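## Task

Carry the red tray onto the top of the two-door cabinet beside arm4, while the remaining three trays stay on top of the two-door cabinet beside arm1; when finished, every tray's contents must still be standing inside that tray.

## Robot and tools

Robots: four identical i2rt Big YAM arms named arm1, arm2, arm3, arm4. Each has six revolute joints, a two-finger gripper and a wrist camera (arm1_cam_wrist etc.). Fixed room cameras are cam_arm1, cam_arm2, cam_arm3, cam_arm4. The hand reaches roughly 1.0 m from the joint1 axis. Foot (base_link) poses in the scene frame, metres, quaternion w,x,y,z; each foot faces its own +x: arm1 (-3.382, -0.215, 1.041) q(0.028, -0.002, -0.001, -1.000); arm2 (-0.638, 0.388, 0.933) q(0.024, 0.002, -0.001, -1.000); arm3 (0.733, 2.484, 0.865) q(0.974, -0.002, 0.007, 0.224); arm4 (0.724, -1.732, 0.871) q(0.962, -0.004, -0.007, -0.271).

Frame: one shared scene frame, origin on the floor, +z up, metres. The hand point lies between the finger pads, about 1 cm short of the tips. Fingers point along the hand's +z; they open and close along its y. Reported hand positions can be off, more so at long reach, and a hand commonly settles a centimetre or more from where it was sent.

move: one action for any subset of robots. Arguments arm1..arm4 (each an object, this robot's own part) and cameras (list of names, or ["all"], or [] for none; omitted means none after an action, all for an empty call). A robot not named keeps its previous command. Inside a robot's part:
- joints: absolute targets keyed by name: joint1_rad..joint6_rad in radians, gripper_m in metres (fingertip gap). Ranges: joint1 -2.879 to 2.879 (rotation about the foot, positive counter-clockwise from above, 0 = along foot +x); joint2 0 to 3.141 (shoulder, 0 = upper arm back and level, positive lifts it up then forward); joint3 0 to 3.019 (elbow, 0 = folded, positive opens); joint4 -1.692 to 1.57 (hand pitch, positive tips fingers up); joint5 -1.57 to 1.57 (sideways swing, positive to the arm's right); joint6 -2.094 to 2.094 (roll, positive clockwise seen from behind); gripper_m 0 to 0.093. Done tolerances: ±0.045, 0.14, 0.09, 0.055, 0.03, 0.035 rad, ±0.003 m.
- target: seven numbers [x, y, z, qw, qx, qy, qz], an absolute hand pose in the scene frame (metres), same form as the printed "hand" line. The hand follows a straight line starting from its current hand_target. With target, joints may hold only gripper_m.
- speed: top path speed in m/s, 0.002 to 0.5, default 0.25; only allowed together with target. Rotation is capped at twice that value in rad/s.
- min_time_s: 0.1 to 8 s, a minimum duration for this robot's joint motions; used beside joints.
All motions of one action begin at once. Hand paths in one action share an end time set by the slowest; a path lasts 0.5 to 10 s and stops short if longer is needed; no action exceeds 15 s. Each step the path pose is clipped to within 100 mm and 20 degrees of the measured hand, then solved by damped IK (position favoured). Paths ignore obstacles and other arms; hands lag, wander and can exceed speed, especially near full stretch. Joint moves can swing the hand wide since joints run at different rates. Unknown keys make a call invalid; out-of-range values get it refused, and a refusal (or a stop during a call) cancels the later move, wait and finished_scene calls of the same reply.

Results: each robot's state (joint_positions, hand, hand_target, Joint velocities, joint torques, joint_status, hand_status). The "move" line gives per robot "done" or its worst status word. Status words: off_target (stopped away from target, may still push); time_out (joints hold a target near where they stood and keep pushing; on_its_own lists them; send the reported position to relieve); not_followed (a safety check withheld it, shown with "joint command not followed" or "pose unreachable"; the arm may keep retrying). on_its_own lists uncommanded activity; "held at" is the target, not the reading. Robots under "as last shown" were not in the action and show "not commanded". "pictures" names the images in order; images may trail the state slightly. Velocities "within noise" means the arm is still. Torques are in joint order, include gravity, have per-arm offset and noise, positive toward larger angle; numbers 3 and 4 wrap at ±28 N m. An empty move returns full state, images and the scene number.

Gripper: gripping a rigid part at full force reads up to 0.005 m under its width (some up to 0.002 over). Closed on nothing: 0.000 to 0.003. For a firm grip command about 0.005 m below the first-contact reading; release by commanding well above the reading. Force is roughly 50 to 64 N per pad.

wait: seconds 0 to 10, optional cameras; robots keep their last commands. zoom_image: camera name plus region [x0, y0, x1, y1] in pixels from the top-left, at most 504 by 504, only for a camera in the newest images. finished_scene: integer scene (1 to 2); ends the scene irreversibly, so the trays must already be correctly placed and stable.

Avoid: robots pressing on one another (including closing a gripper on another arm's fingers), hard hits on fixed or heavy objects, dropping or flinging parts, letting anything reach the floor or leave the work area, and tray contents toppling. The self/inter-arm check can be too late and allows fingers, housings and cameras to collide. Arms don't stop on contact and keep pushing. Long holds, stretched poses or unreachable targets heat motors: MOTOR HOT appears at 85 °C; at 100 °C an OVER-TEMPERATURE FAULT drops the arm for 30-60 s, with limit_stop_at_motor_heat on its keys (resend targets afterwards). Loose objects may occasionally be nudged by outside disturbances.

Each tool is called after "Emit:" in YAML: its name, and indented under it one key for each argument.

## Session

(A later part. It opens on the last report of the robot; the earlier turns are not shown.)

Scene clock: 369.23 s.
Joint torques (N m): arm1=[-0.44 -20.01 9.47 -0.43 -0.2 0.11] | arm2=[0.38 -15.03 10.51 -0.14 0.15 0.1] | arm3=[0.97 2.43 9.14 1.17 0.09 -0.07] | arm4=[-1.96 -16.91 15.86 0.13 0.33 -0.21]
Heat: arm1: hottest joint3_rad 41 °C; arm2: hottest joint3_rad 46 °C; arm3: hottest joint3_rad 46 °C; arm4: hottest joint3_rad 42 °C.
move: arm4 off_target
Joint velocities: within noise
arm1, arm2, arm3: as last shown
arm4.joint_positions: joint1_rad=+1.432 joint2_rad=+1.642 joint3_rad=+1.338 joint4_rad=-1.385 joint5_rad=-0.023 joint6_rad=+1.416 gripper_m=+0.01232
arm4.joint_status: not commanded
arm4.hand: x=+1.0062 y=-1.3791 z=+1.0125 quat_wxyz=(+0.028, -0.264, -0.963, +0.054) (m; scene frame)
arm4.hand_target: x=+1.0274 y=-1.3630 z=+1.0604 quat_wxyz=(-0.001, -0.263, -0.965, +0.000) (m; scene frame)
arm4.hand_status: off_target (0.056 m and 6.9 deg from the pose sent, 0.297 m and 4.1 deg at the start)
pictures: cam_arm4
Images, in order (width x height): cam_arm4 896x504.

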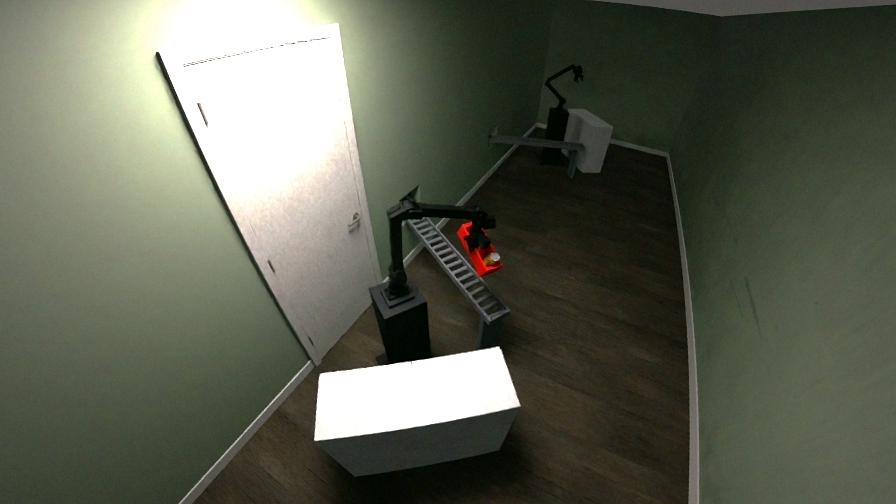

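Emit:
move:
  arm4: {"joints":{"joint1_rad":-0.307,"joint6_rad":1.62},"min_time_s":4}
  cameras: ["cam_arm4","arm4_cam_wrist"]

Emit:
zoom_image:
  camera: "cam_arm4"
  region: [300, 200, 530, 430]

Scene clock: 377.23 s.
Joint torques (N m): arm1=[-0.44 -19.96 9.47 -0.35 -0.2 0.11] | arm2=[0.09 -15.09 10.48 -0.08 0.15 0.11] | arm3=[0.97 2.55 9.14 1.26 0.09 -0.05] | arm4=[-0.97 -17.14 16.08 0.2 0.3 0.1]
Heat: arm1: hottest joint3_rad 41 °C; arm2: hottest joint3_rad 46 °C; arm3: hottest joint3_rad 46 °C; arm4: hottest joint3_rad 48 °C.
move: arm4 done
Joint velocities: within noise
arm1.joint_positions: joint1_rad=-1.406 joint2_rad=+1.885 joint3_rad=+1.511 joint4_rad=-1.195 joint5_rad=+0.010 joint6_rad=-1.638 gripper_m=+0.04988
arm1.joint_status: not commanded
arm1.hand: x=-3.5026 y=+0.3317 z=+1.1222 quat_wxyz=(+0.001, -0.990, -0.144, -0.003) (m; scene frame)
arm1.hand_target: x=-3.5093 y=+0.3453 z=+1.1409 quat_wxyz=(+0.021, -0.989, -0.143, +0.000) (m; scene frame)
arm1.hand_status: not commanded
arm2.joint_positions: joint1_rad=+1.001 joint2_rad=+1.854 joint3_rad=+1.244 joint4_rad=-0.910 joint5_rad=+0.001 joint6_rad=+1.587 gripper_m=+0.04995
arm2.joint_status: not commanded
arm2.hand: x=-0.8966 y=-0.0610 z=+0.9414 quat_wxyz=(-0.025, -0.964, +0.266, +0.005) (m; scene frame)
arm2.hand_target: x=-0.9048 y=-0.0697 z=+0.9501 quat_wxyz=(-0.033, -0.962, +0.271, +0.008) (m; scene frame)
arm2.hand_status: not commanded
arm3.joint_positions: joint1_rad=-0.423 joint2_rad=+0.637 joint3_rad=+1.333 joint4_rad=-1.526 joint5_rad=+0.222 joint6_rad=+0.654 gripper_m=+0.09396
arm3.joint_status: not commanded
arm3.hand: x=+0.9557 y=+2.4547 z=+1.3375 quat_wxyz=(-0.369, -0.322, -0.872, -0.018) (m; scene frame)
arm3.hand_target: x=+0.9552 y=+2.4547 z=+1.3503 quat_wxyz=(-0.382, -0.321, -0.866, -0.024) (m; scene frame)
arm3.hand_status: not commanded
arm4.joint_positions: joint1_rad=-0.311 joint2_rad=+1.642 joint3_rad=+1.338 joint4_rad=-1.385 joint5_rad=-0.022 joint6_rad=+1.605 gripper_m=+0.01232
arm4.joint_status: all done
arm4.hand: x=+1.0190 y=-2.0703 z=+1.0209 quat_wxyz=(+0.052, -0.942, -0.331, +0.008) (m; scene frame)
arm4.hand_target: x=+1.0357 y=-2.0888 z=+1.0692 quat_wxyz=(-0.006, -0.945, -0.327, -0.010) (m; scene frame)
arm4.hand_status: not commanded
pictures: arm4_cam_wrist, cam_arm4
Images, in order (width x height): arm4_cam_wrist 896x504, cam_arm4 896x504.

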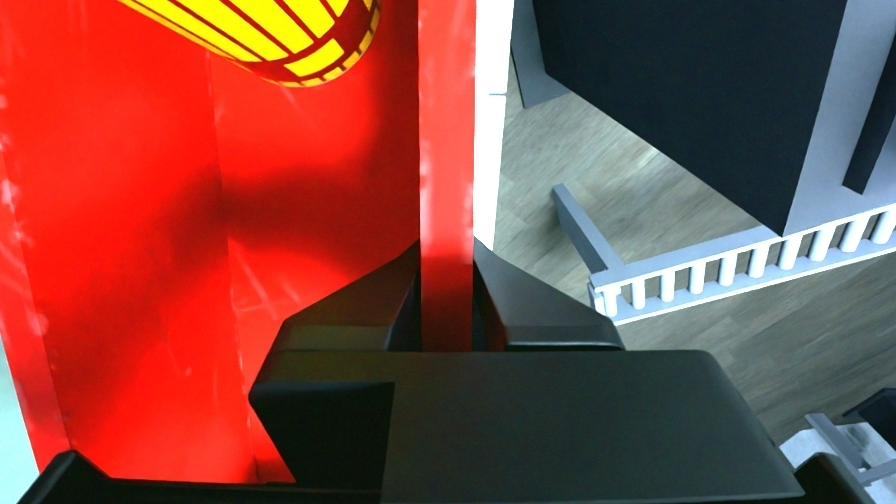

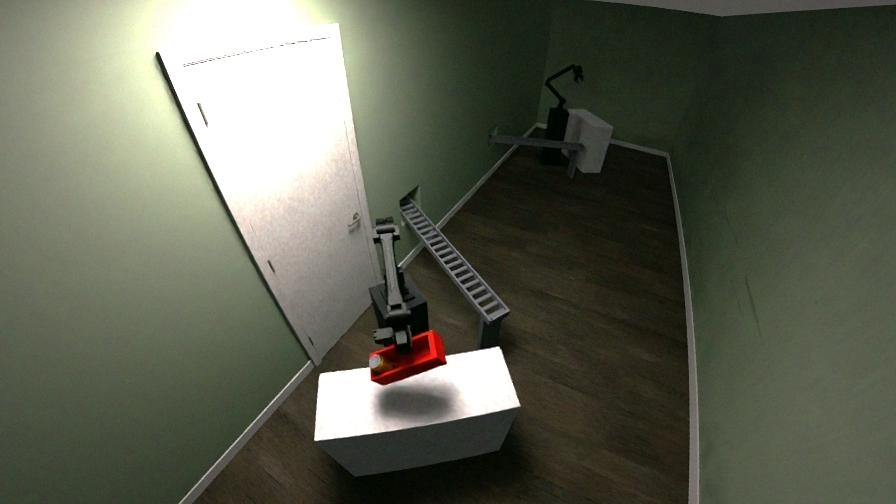

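Scaled by 2.191 from the camera's 896x504 image, which has a finer 1280x720 frame.

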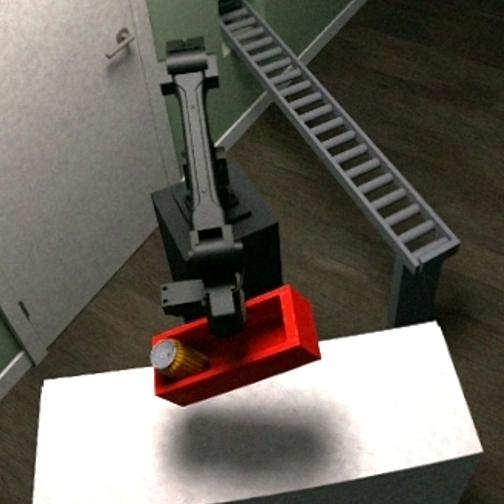

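Emit:
move:
  arm4: {"target":[1.09,-2.138,0.94,-0.055,-0.943,-0.329,-0.015],"speed":0.12}
  cameras: ["cam_arm4"]

Emit:
zoom_image:
  camera: "cam_arm4"
  region: [300, 250, 530, 480]

Scene clock: 382.00 s.
Joint torques (N m): arm1=[-0.44 -20.25 9.46 -0.4 -0.2 0.1] | arm2=[0.15 -14.8 10.51 -0.1 0.15 0.12] | arm3=[1.03 2.49 9.06 1.22 0.09 -0.05] | arm4=[-0.32 -19.02 10.02 1.4 0.42 0.04]
Heat: arm1: hottest joint3_rad 41 °C; arm2: hottest joint3_rad 46 °C; arm3: hottest joint3_rad 46 °C; arm4: hottest joint3_rad 49 °C.
move: arm4 off_target
Joint velocities: within noise
arm1, arm2, arm3: as last shown
arm4.joint_positions: joint1_rad=-0.292 joint2_rad=+1.857 joint3_rad=+1.338 joint4_rad=-1.027 joint5_rad=+0.003 joint6_rad=+1.626 gripper_m=+0.01232
arm4.joint_status: not commanded
arm4.hand: x=+1.0766 y=-2.1282 z=+0.9167 quat_wxyz=(-0.019, -0.943, -0.331, -0.007) (m; scene frame)
arm4.hand_target: x=+1.0896 y=-2.1374 z=+0.9404 quat_wxyz=(-0.055, -0.943, -0.329, -0.016) (m; scene frame)
arm4.hand_status: off_target (0.029 m and 4.2 deg from the pose sent, 0.127 m and 12.5 deg at the start)
pictures: cam_arm4
Images, in order (width x height): cam_arm4 896x504.

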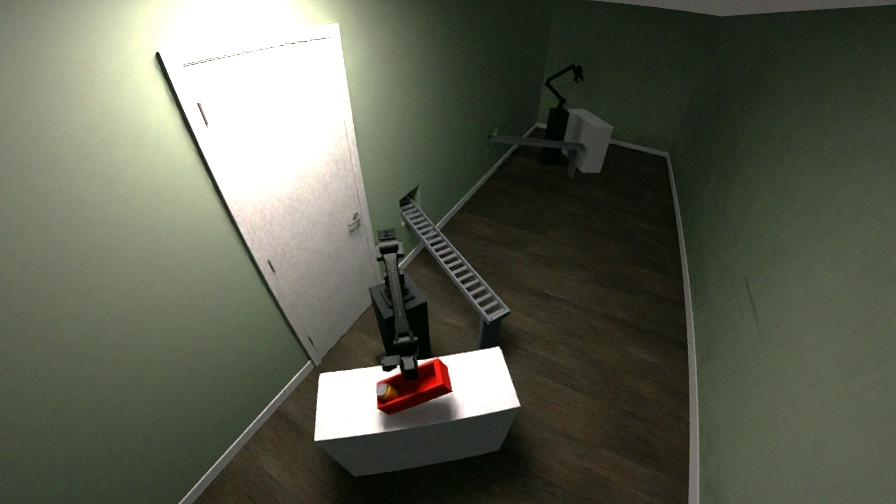

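Scaled by 2.191 from the camera's 896x504 image, which has a finer 1280x720 frame.

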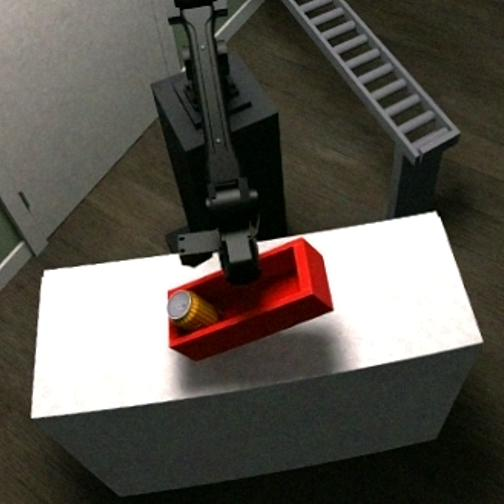

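Emit:
move:
  arm4: {"target":[1.08,-2.13,0.885,-0.055,-0.943,-0.329,-0.015],"speed":0.08}
  cameras: ["cam_arm4","arm4_cam_wrist"]

Emit:
zoom_image:
  camera: "cam_arm4"
  region: [340, 330, 490, 430]

Scene clock: 386.90 s.
Joint torques (N m): arm1=[-0.5 -20.01 9.44 -0.39 -0.22 0.11] | arm2=[0.32 -14.92 10.5 -0.03 0.15 0.1] | arm3=[1.14 2.49 9.1 1.14 0.09 -0.06] | arm4=[-0.67 -18.67 9.14 1.39 0.32 0.03]
Heat: arm1: hottest joint3_rad 41 °C; arm2: hottest joint3_rad 46 °C; arm3: hottest joint3_rad 46 °C; arm4: hottest joint3_rad 49 °C.
move: arm4 off_target
Joint velocities: within noise
arm1, arm2, arm3: as last shown
arm4.joint_positions: joint1_rad=-0.292 joint2_rad=+1.895 joint3_rad=+1.238 joint4_rad=-0.883 joint5_rad=+0.006 joint6_rad=+1.626 gripper_m=+0.01232
arm4.joint_status: not commanded
arm4.hand: x=+1.0670 y=-2.1183 z=+0.8657 quat_wxyz=(-0.023, -0.944, -0.330, -0.006) (m; scene frame)
arm4.hand_target: x=+1.0796 y=-2.1295 z=+0.8854 quat_wxyz=(-0.055, -0.943, -0.329, -0.015) (m; scene frame)
arm4.hand_status: off_target (0.026 m and 3.8 deg from the pose sent, 0.032 m and 4.2 deg at the start)
pictures: arm4_cam_wrist, cam_arm4
Images, in order (width x height): arm4_cam_wrist 896x504, cam_arm4 896x504.

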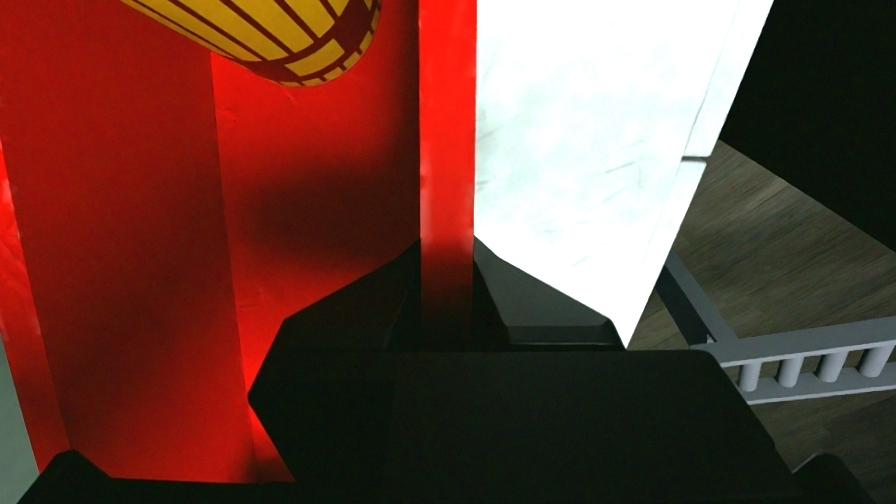

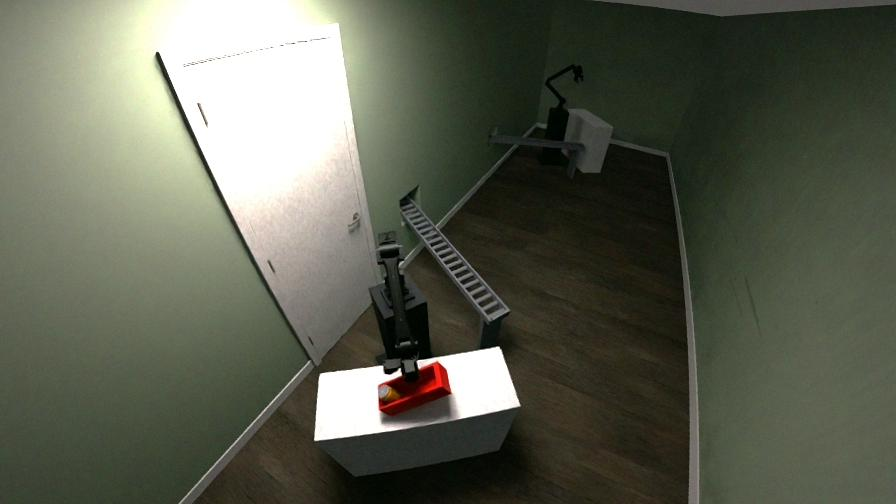

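Scaled by 3.360 from the camera's 896x504 image, which has a finer 1280x720 frame.

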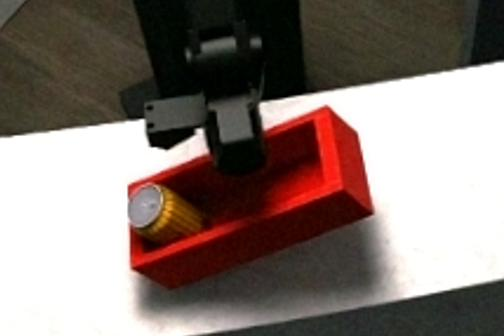

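Emit:
move:
  arm4: {"target":[1.08,-2.13,0.860,-0.06,-0.943,-0.329,-0.015],"speed":0.06}
  cameras: ["cam_arm4"]

Emit:
zoom_image:
  camera: "cam_arm4"
  region: [340, 330, 490, 430]

Emit:
move:
  arm4: {"target":[1.08,-2.13,0.845,-0.06,-0.943,-0.329,-0.015],"speed":0.05}
  cameras: ["cam_arm4"]

Emit:
zoom_image:
  camera: "cam_arm4"
  region: [340, 330, 490, 430]

Scene clock: 395.00 s.
Joint torques (N m): arm1=[-0.32 -19.96 9.46 -0.4 -0.17 0.1] | arm2=[0.32 -14.92 10.45 -0.13 0.14 0.1] | arm3=[1.14 2.55 9.1 1.17 0.08 -0.05] | arm4=[-0.21 -16.03 8.2 1.87 -0.09 -0.02]
Heat: arm1: hottest joint3_rad 41 °C; arm2: hottest joint3_rad 46 °C; arm3: hottest joint3_rad 46 °C; arm4: hottest joint3_rad 47 °C.
move: arm4 done
Joint velocities: within noise
arm1, arm2, arm3: as last shown
arm4.joint_positions: joint1_rad=-0.292 joint2_rad=+1.895 joint3_rad=+1.224 joint4_rad=-0.821 joint5_rad=+0.022 joint6_rad=+1.630 gripper_m=+0.01232
arm4.joint_status: not commanded
arm4.hand: x=+1.0704 y=-2.1263 z=+0.8622 quat_wxyz=(-0.047, -0.944, -0.328, -0.008) (m; scene frame)
arm4.hand_target: x=+1.0798 y=-2.1298 z=+0.8601 quat_wxyz=(-0.060, -0.942, -0.329, -0.015) (m; scene frame)
arm4.hand_status: done (0.010 m and 1.7 deg from the pose sent, 0.018 m and 4.4 deg at the start)
pictures: cam_arm4
Images, in order (width x height): cam_arm4 896x504.

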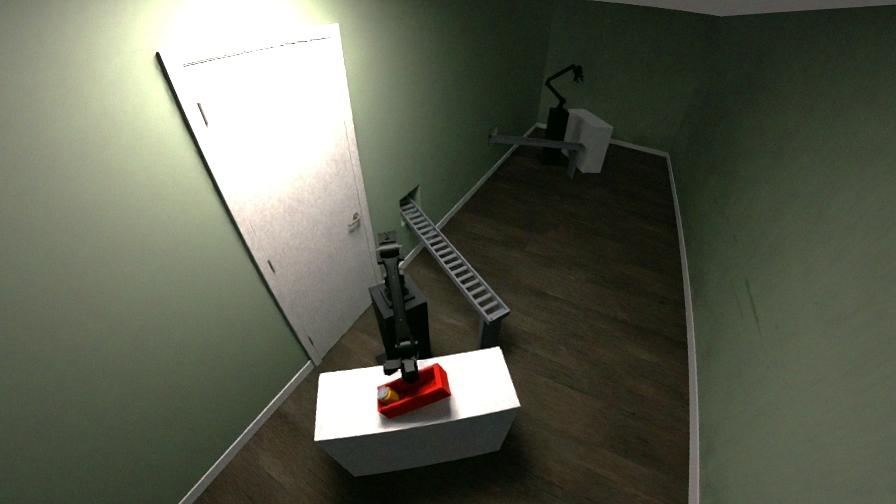

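Scaled by 3.360 from the camera's 896x504 image, which has a finer 1280x720 frame.

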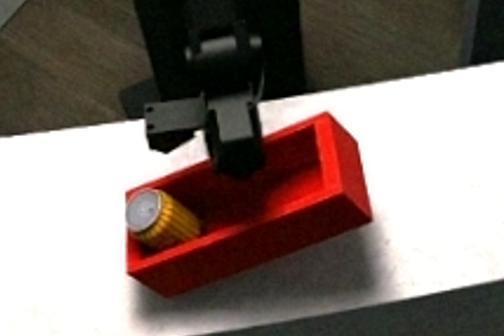

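Scene clock: 396.03 s.
Joint torques (N m): arm1=[-0.32 -20.01 9.46 -0.38 -0.19 0.11] | arm2=[0.21 -15.03 10.48 -0.08 0.15 0.11] | arm3=[0.97 2.43 9.09 1.2 0.08 -0.05] | arm4=[-0.44 -15.33 8.06 1.99 -0.08 -0.03]
Heat: arm1: hottest joint3_rad 41 °C; arm2: hottest joint3_rad 46 °C; arm3: hottest joint3_rad 46 °C; arm4: hottest joint3_rad 46 °C.
move: arm4 done
Joint velocities: within noise
arm1, arm2, arm3: as last shown
arm4.joint_positions: joint1_rad=-0.288 joint2_rad=+1.913 joint3_rad=+1.218 joint4_rad=-0.781 joint5_rad=+0.023 joint6_rad=+1.631 gripper_m=+0.01232
arm4.joint_status: not commanded
arm4.hand: x=+1.0749 y=-2.1286 z=+0.8526 quat_wxyz=(-0.055, -0.943, -0.329, -0.011) (m; scene frame)
arm4.hand_target: x=+1.0798 y=-2.1299 z=+0.8451 quat_wxyz=(-0.060, -0.942, -0.329, -0.015) (m; scene frame)
arm4.hand_status: done (0.009 m and 0.7 deg from the pose sent, 0.020 m and 1.7 deg at the start)
pictures: cam_arm4
Images, in order (width x height): cam_arm4 896x504.

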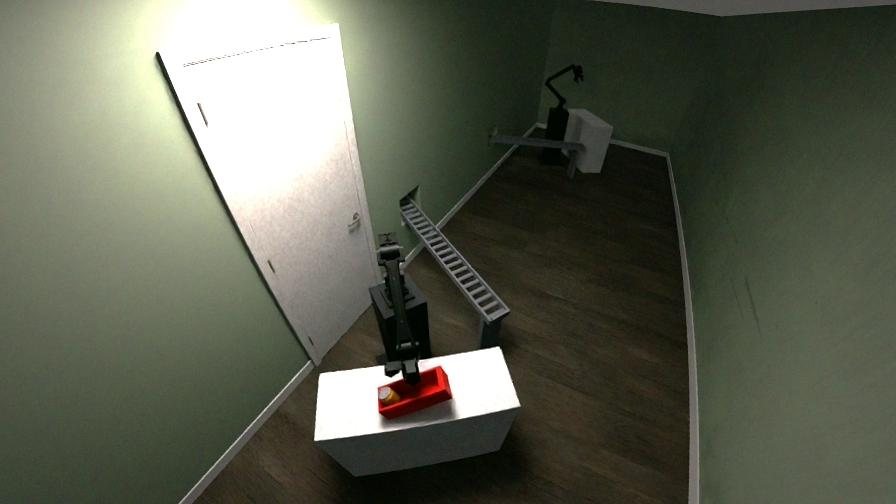

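Scaled by 3.360 from the camera's 896x504 image, which has a finer 1280x720 frame.

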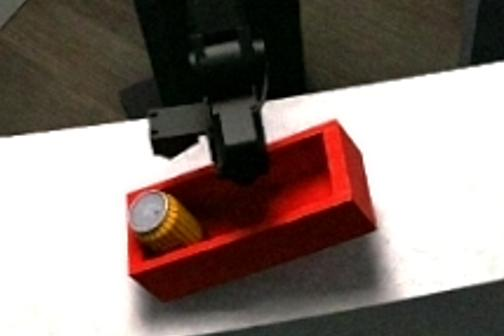

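Emit:
move:
  arm4: {"target":[1.08,-2.13,0.83,-0.02,-0.944,-0.329,-0.008],"speed":0.05}
  cameras: ["cam_arm4"]

Emit:
zoom_image:
  camera: "cam_arm4"
  region: [340, 330, 490, 430]

Scene clock: 400.00 s.
Joint torques (N m): arm1=[-0.38 -19.66 9.43 -0.44 -0.21 0.1] | arm2=[0.03 -14.86 10.55 -0.06 0.15 0.1] | arm3=[1.14 2.43 9.16 1.22 0.09 -0.05] | arm4=[-0.79 -16.09 11.08 0.23 -0.31 -0.06]
Heat: arm1: hottest joint3_rad 41 °C; arm2: hottest joint3_rad 46 °C; arm3: hottest joint3_rad 46 °C; arm4: hottest joint3_rad 46 °C.
move: arm4 off_target
Joint velocities: arm1=[within noise] | arm2=[within noise] | arm3=[within noise] | arm4=[0.005 -0.005 0.012 0.012 0.037 -0.154 0]
arm1, arm2, arm3: as last shown
arm4.joint_positions: joint1_rad=-0.287 joint2_rad=+1.978 joint3_rad=+1.228 joint4_rad=-0.822 joint5_rad=+0.009 joint6_rad=+1.631 gripper_m=+0.01232
arm4.joint_status: not commanded
arm4.hand: x=+1.0665 y=-2.1151 z=+0.8222 quat_wxyz=(-0.009, -0.944, -0.331, +0.001) (m; scene frame)
arm4.hand_target: x=+1.0795 y=-2.1296 z=+0.8305 quat_wxyz=(-0.020, -0.944, -0.329, -0.008) (m; scene frame)
arm4.hand_status: off_target (0.022 m and 1.7 deg from the pose sent, 0.023 m and 4.1 deg at the start)
pictures: cam_arm4
Images, in order (width x height): cam_arm4 896x504.

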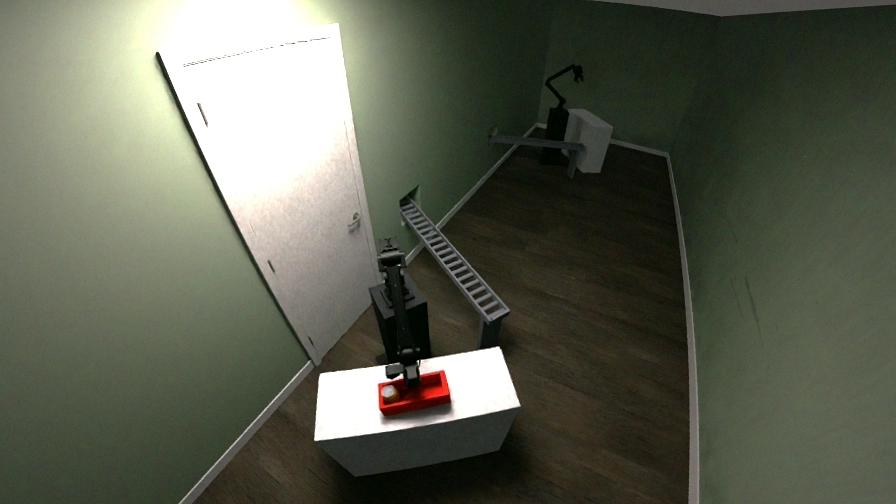

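Scaled by 3.360 from the camera's 896x504 image, which has a finer 1280x720 frame.

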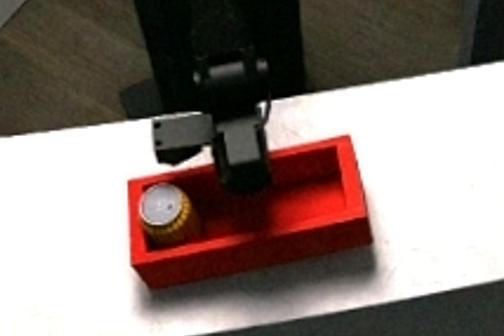

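Emit:
move:
  arm4: {"target":[1.075,-2.122,0.81,-0.02,-0.944,-0.329,-0.008],"speed":0.05}
  cameras: ["cam_arm4"]

Emit:
zoom_image:
  camera: "cam_arm4"
  region: [340, 330, 490, 430]

Scene clock: 403.70 s.
Joint torques (N m): arm1=[-0.5 -19.84 9.47 -0.4 -0.19 0.11] | arm2=[0.38 -14.97 10.51 -0.1 0.15 0.11] | arm3=[1.14 2.55 9.2 1.2 0.08 -0.04] | arm4=[-0.67 -16.09 7.62 1.52 -0.23 -0.07]
Heat: arm1: hottest joint3_rad 41 °C; arm2: hottest joint3_rad 46 °C; arm3: hottest joint3_rad 46 °C; arm4: hottest joint3_rad 45 °C.
move: arm4 done
Joint velocities: within noise
arm1, arm2, arm3: as last shown
arm4.joint_positions: joint1_rad=-0.287 joint2_rad=+1.999 joint3_rad=+1.228 joint4_rad=-0.796 joint5_rad=+0.007 joint6_rad=+1.631 gripper_m=+0.01232
arm4.joint_status: not commanded
arm4.hand: x=+1.0684 y=-2.1167 z=+0.8119 quat_wxyz=(-0.010, -0.944, -0.331, -0.001) (m; scene frame)
arm4.hand_target: x=+1.0749 y=-2.1219 z=+0.8102 quat_wxyz=(-0.020, -0.944, -0.329, -0.008) (m; scene frame)
arm4.hand_status: done (0.009 m and 1.4 deg from the pose sent, 0.016 m and 1.7 deg at the start)
pictures: cam_arm4
Images, in order (width x height): cam_arm4 896x504.

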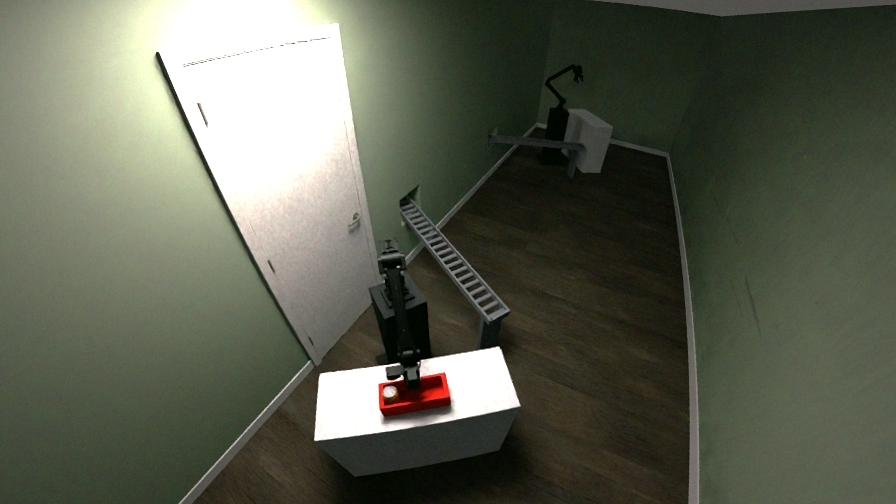

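Scaled by 3.360 from the camera's 896x504 image, which has a finer 1280x720 frame.

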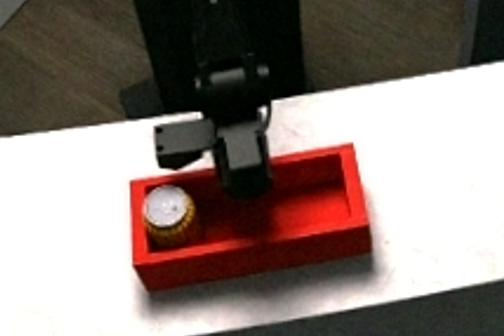

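Continues to settle; lower a bit more.

Emit:
move:
  arm4: {"target":[1.072,-2.12,0.795,-0.01,-0.944,-0.33,-0.002],"speed":0.05}
  cameras: ["cam_arm4"]

Emit:
zoom_image:
  camera: "cam_arm4"
  region: [340, 330, 490, 430]

Scene clock: 406.73 s.
Joint torques (N m): arm1=[-0.15 -20.13 9.48 -0.42 -0.2 0.11] | arm2=[0.15 -15.27 10.45 -0.02 0.13 0.11] | arm3=[1.03 2.37 9.13 1.24 0.08 -0.06] | arm4=[-0.09 -15.5 7.92 1.11 -0.14 -0.05]
Heat: arm1: hottest joint3_rad 41 °C; arm2: hottest joint3_rad 46 °C; arm3: hottest joint3_rad 46 °C; arm4: hottest joint3_rad 44 °C.
move: arm4 done
Joint velocities: within noise
arm1, arm2, arm3: as last shown
arm4.joint_positions: joint1_rad=-0.287 joint2_rad=+2.016 joint3_rad=+1.228 joint4_rad=-0.786 joint5_rad=+0.007 joint6_rad=+1.631 gripper_m=+0.01232
arm4.joint_status: not commanded
arm4.hand: x=+1.0681 y=-2.1163 z=+0.8038 quat_wxyz=(-0.008, -0.944, -0.331, +0.001) (m; scene frame)
arm4.hand_target: x=+1.0718 y=-2.1198 z=+0.7951 quat_wxyz=(-0.010, -0.944, -0.330, -0.002) (m; scene frame)
arm4.hand_status: done (0.010 m and 0.4 deg from the pose sent, 0.018 m and 0.2 deg at the start)
pictures: cam_arm4
Images, in order (width x height): cam_arm4 896x504.

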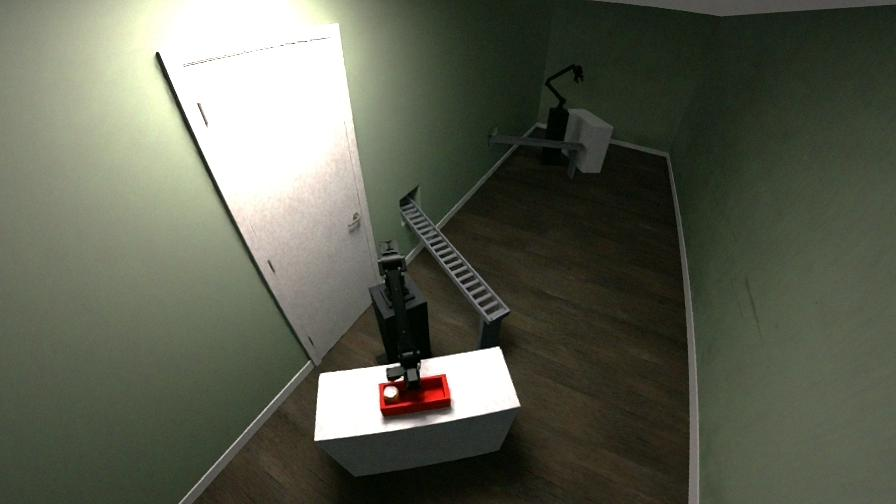

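Scaled by 3.360 from the camera's 896x504 image, which has a finer 1280x720 frame.

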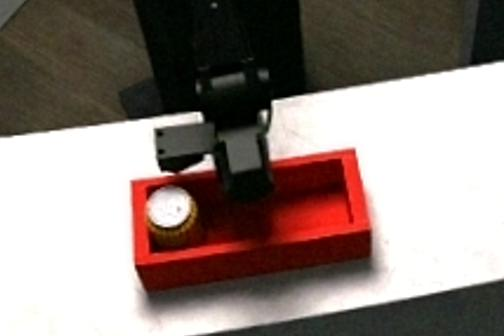

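Emit:
move:
  arm4: {"target":[1.07,-2.118,0.775,-0.006,-0.944,-0.33,0],"speed":0.05}
  cameras: ["cam_arm4"]

Emit:
zoom_image:
  camera: "cam_arm4"
  region: [340, 330, 490, 430]

Scene clock: 422.10 s.
Joint torques (N m): arm1=[-0.56 -19.84 9.44 -0.38 -0.19 0.11] | arm2=[0.15 -14.86 10.44 -0.12 0.16 0.11] | arm3=[1.08 2.49 9.07 1.2 0.09 -0.04] | arm4=[-0.62 -13.16 7.02 2.36 -0.1 -0.06]
Heat: arm1: hottest joint3_rad 42 °C; arm2: hottest joint3_rad 46 °C; arm3: hottest joint3_rad 47 °C; arm4: hottest joint3_rad 42 °C.
move: arm4 off_target
Joint velocities: within noise
arm1.joint_positions: joint1_rad=-1.406 joint2_rad=+1.885 joint3_rad=+1.511 joint4_rad=-1.195 joint5_rad=+0.010 joint6_rad=-1.638 gripper_m=+0.04988
arm1.joint_status: not commanded
arm1.hand: x=-3.5026 y=+0.3317 z=+1.1222 quat_wxyz=(+0.001, -0.990, -0.144, -0.003) (m; scene frame)
arm1.hand_target: x=-3.5093 y=+0.3453 z=+1.1409 quat_wxyz=(+0.021, -0.989, -0.143, +0.000) (m; scene frame)
arm1.hand_status: not commanded
arm2.joint_positions: joint1_rad=+1.001 joint2_rad=+1.854 joint3_rad=+1.244 joint4_rad=-0.910 joint5_rad=+0.001 joint6_rad=+1.587 gripper_m=+0.04995
arm2.joint_status: not commanded
arm2.hand: x=-0.8966 y=-0.0610 z=+0.9414 quat_wxyz=(-0.025, -0.964, +0.266, +0.005) (m; scene frame)
arm2.hand_target: x=-0.9048 y=-0.0697 z=+0.9501 quat_wxyz=(-0.033, -0.962, +0.271, +0.008) (m; scene frame)
arm2.hand_status: not commanded
arm3.joint_positions: joint1_rad=-0.423 joint2_rad=+0.637 joint3_rad=+1.333 joint4_rad=-1.526 joint5_rad=+0.222 joint6_rad=+0.654 gripper_m=+0.09396
arm3.joint_status: not commanded
arm3.hand: x=+0.9557 y=+2.4547 z=+1.3375 quat_wxyz=(-0.369, -0.322, -0.872, -0.018) (m; scene frame)
arm3.hand_target: x=+0.9552 y=+2.4547 z=+1.3503 quat_wxyz=(-0.382, -0.321, -0.866, -0.024) (m; scene frame)
arm3.hand_status: not commanded
arm4.joint_positions: joint1_rad=-0.287 joint2_rad=+2.016 joint3_rad=+1.228 joint4_rad=-0.776 joint5_rad=+0.007 joint6_rad=+1.631 gripper_m=+0.01232
arm4.joint_status: not commanded
arm4.hand: x=+1.0695 y=-2.1180 z=+0.8035 quat_wxyz=(-0.012, -0.944, -0.331, -0.001) (m; scene frame)
arm4.hand_target: x=+1.0690 y=-2.1168 z=+0.7763 quat_wxyz=(-0.006, -0.944, -0.330, +0.000) (m; scene frame)
arm4.hand_status: off_target (0.028 m and 0.7 deg from the pose sent, 0.029 m and 0.2 deg at the start)
pictures: cam_arm4
Images, in order (width x height): cam_arm4 896x504.

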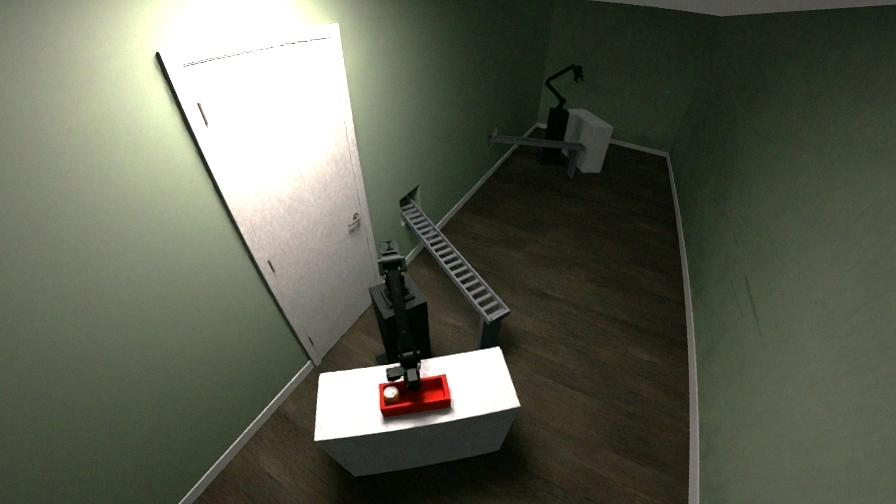

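Scaled by 3.360 from the camera's 896x504 image, which has a finer 1280x720 frame.

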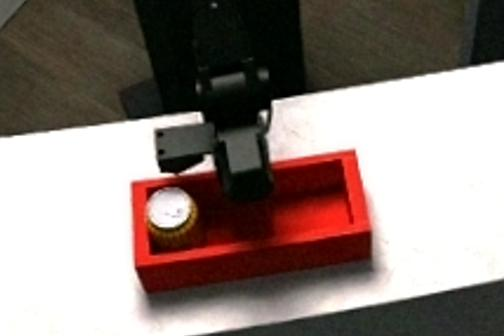

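Emit:
move:
  arm4: {"joints":{"gripper_m":0.035}}

Emit:
move:
  arm4: {"target":[1.07,-2.118,1.1,-0.006,-0.944,-0.33,0],"speed":0.15}
  cameras: ["cam_arm4","arm4_cam_wrist","cam_arm1"]

Emit:
zoom_image:
  camera: "cam_arm4"
  region: [340, 330, 490, 430]

Scene clock: 425.33 s.
Joint torques (N m): arm1=[-0.5 -19.84 9.42 -0.38 -0.21 0.11] | arm2=[-0.03 -14.8 10.52 -0.12 0.12 0.11] | arm3=[1.2 2.49 9.13 1.14 0.07 -0.06] | arm4=[-1.44 -16.15 6.75 0.83 -0.04 -0.03]
Heat: arm1: hottest joint3_rad 42 °C; arm2: hottest joint3_rad 46 °C; arm3: hottest joint3_rad 47 °C; arm4: hottest joint3_rad 42 °C.
move: arm4 done
Joint velocities: within noise
arm1, arm2, arm3: as last shown
arm4.joint_positions: joint1_rad=-0.287 joint2_rad=+2.055 joint3_rad=+1.228 joint4_rad=-0.742 joint5_rad=+0.006 joint6_rad=+1.631 gripper_m=+0.03491
arm4.joint_status: all done
arm4.hand: x=+1.0700 y=-2.1181 z=+0.7842 quat_wxyz=(-0.009, -0.944, -0.331, -0.001) (m; scene frame)
arm4.hand_target: x=+1.0689 y=-2.1169 z=+0.7762 quat_wxyz=(-0.006, -0.944, -0.330, +0.000) (m; scene frame)
arm4.hand_status: not commanded
pictures: none

Scene clock: 428.27 s.
Joint torques (N m): arm1=[-0.5 -20.07 9.5 -0.36 -0.19 0.1] | arm2=[0.09 -14.86 10.48 -0.14 0.14 0.11] | arm3=[0.91 2.32 9.11 1.17 0.08 -0.06] | arm4=[-0.97 -15.21 13.59 -0.01 -0.05 -0.06]
Heat: arm1: hottest joint3_rad 42 °C; arm2: hottest joint3_rad 46 °C; arm3: hottest joint3_rad 47 °C; arm4: hottest joint3_rad 42 °C.
move: arm4 off_target
Joint velocities: within noise
arm1, arm2, arm3: as last shown
arm4.joint_positions: joint1_rad=-0.287 joint2_rad=+1.710 joint3_rad=+1.588 joint4_rad=-1.495 joint5_rad=+0.006 joint6_rad=+1.631 gripper_m=+0.03495
arm4.joint_status: not commanded
arm4.hand: x=+1.0613 y=-2.1084 z=+1.0812 quat_wxyz=(+0.013, -0.944, -0.331, +0.008) (m; scene frame)
arm4.hand_target: x=+1.0694 y=-2.1174 z=+1.1000 quat_wxyz=(-0.006, -0.944, -0.330, +0.000) (m; scene frame)
arm4.hand_status: off_target (0.023 m and 2.4 deg from the pose sent, 0.316 m and 0.4 deg at the start)
pictures: arm4_cam_wrist, cam_arm1, cam_arm4
Images, in order (width x height): arm4_cam_wrist 896x504, cam_arm1 896x504, cam_arm4 896x504.

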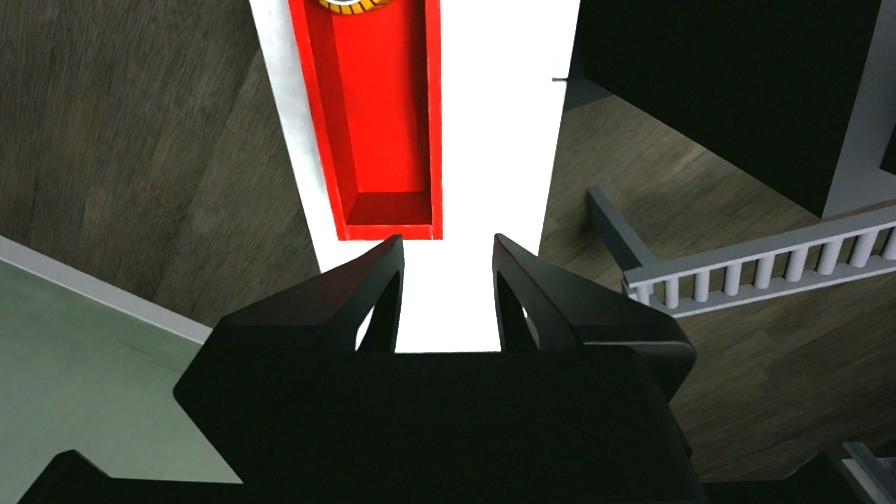

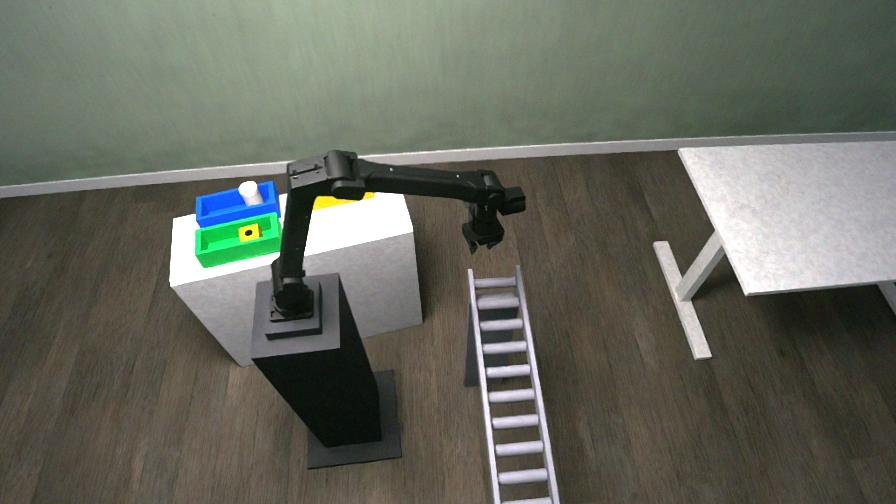

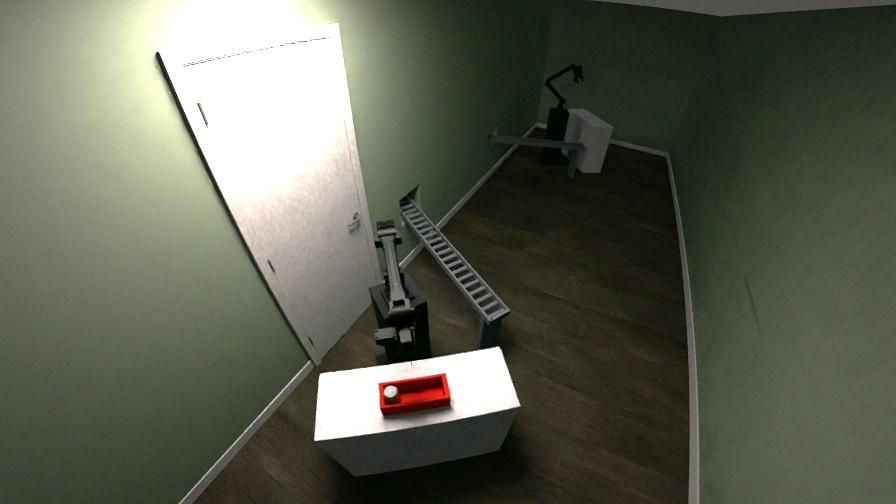

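Scaled by 3.360 from the camera's 896x504 image, which has a finer 1280x720 frame.

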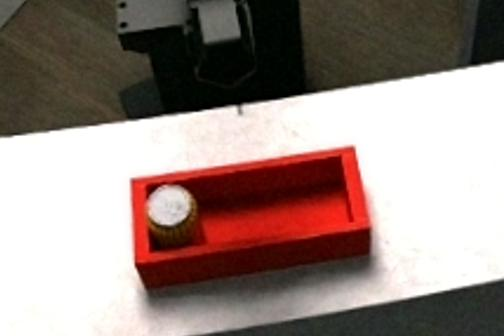

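Emit:
finished_scene:
  scene: 2

The scene is finished: the task was done.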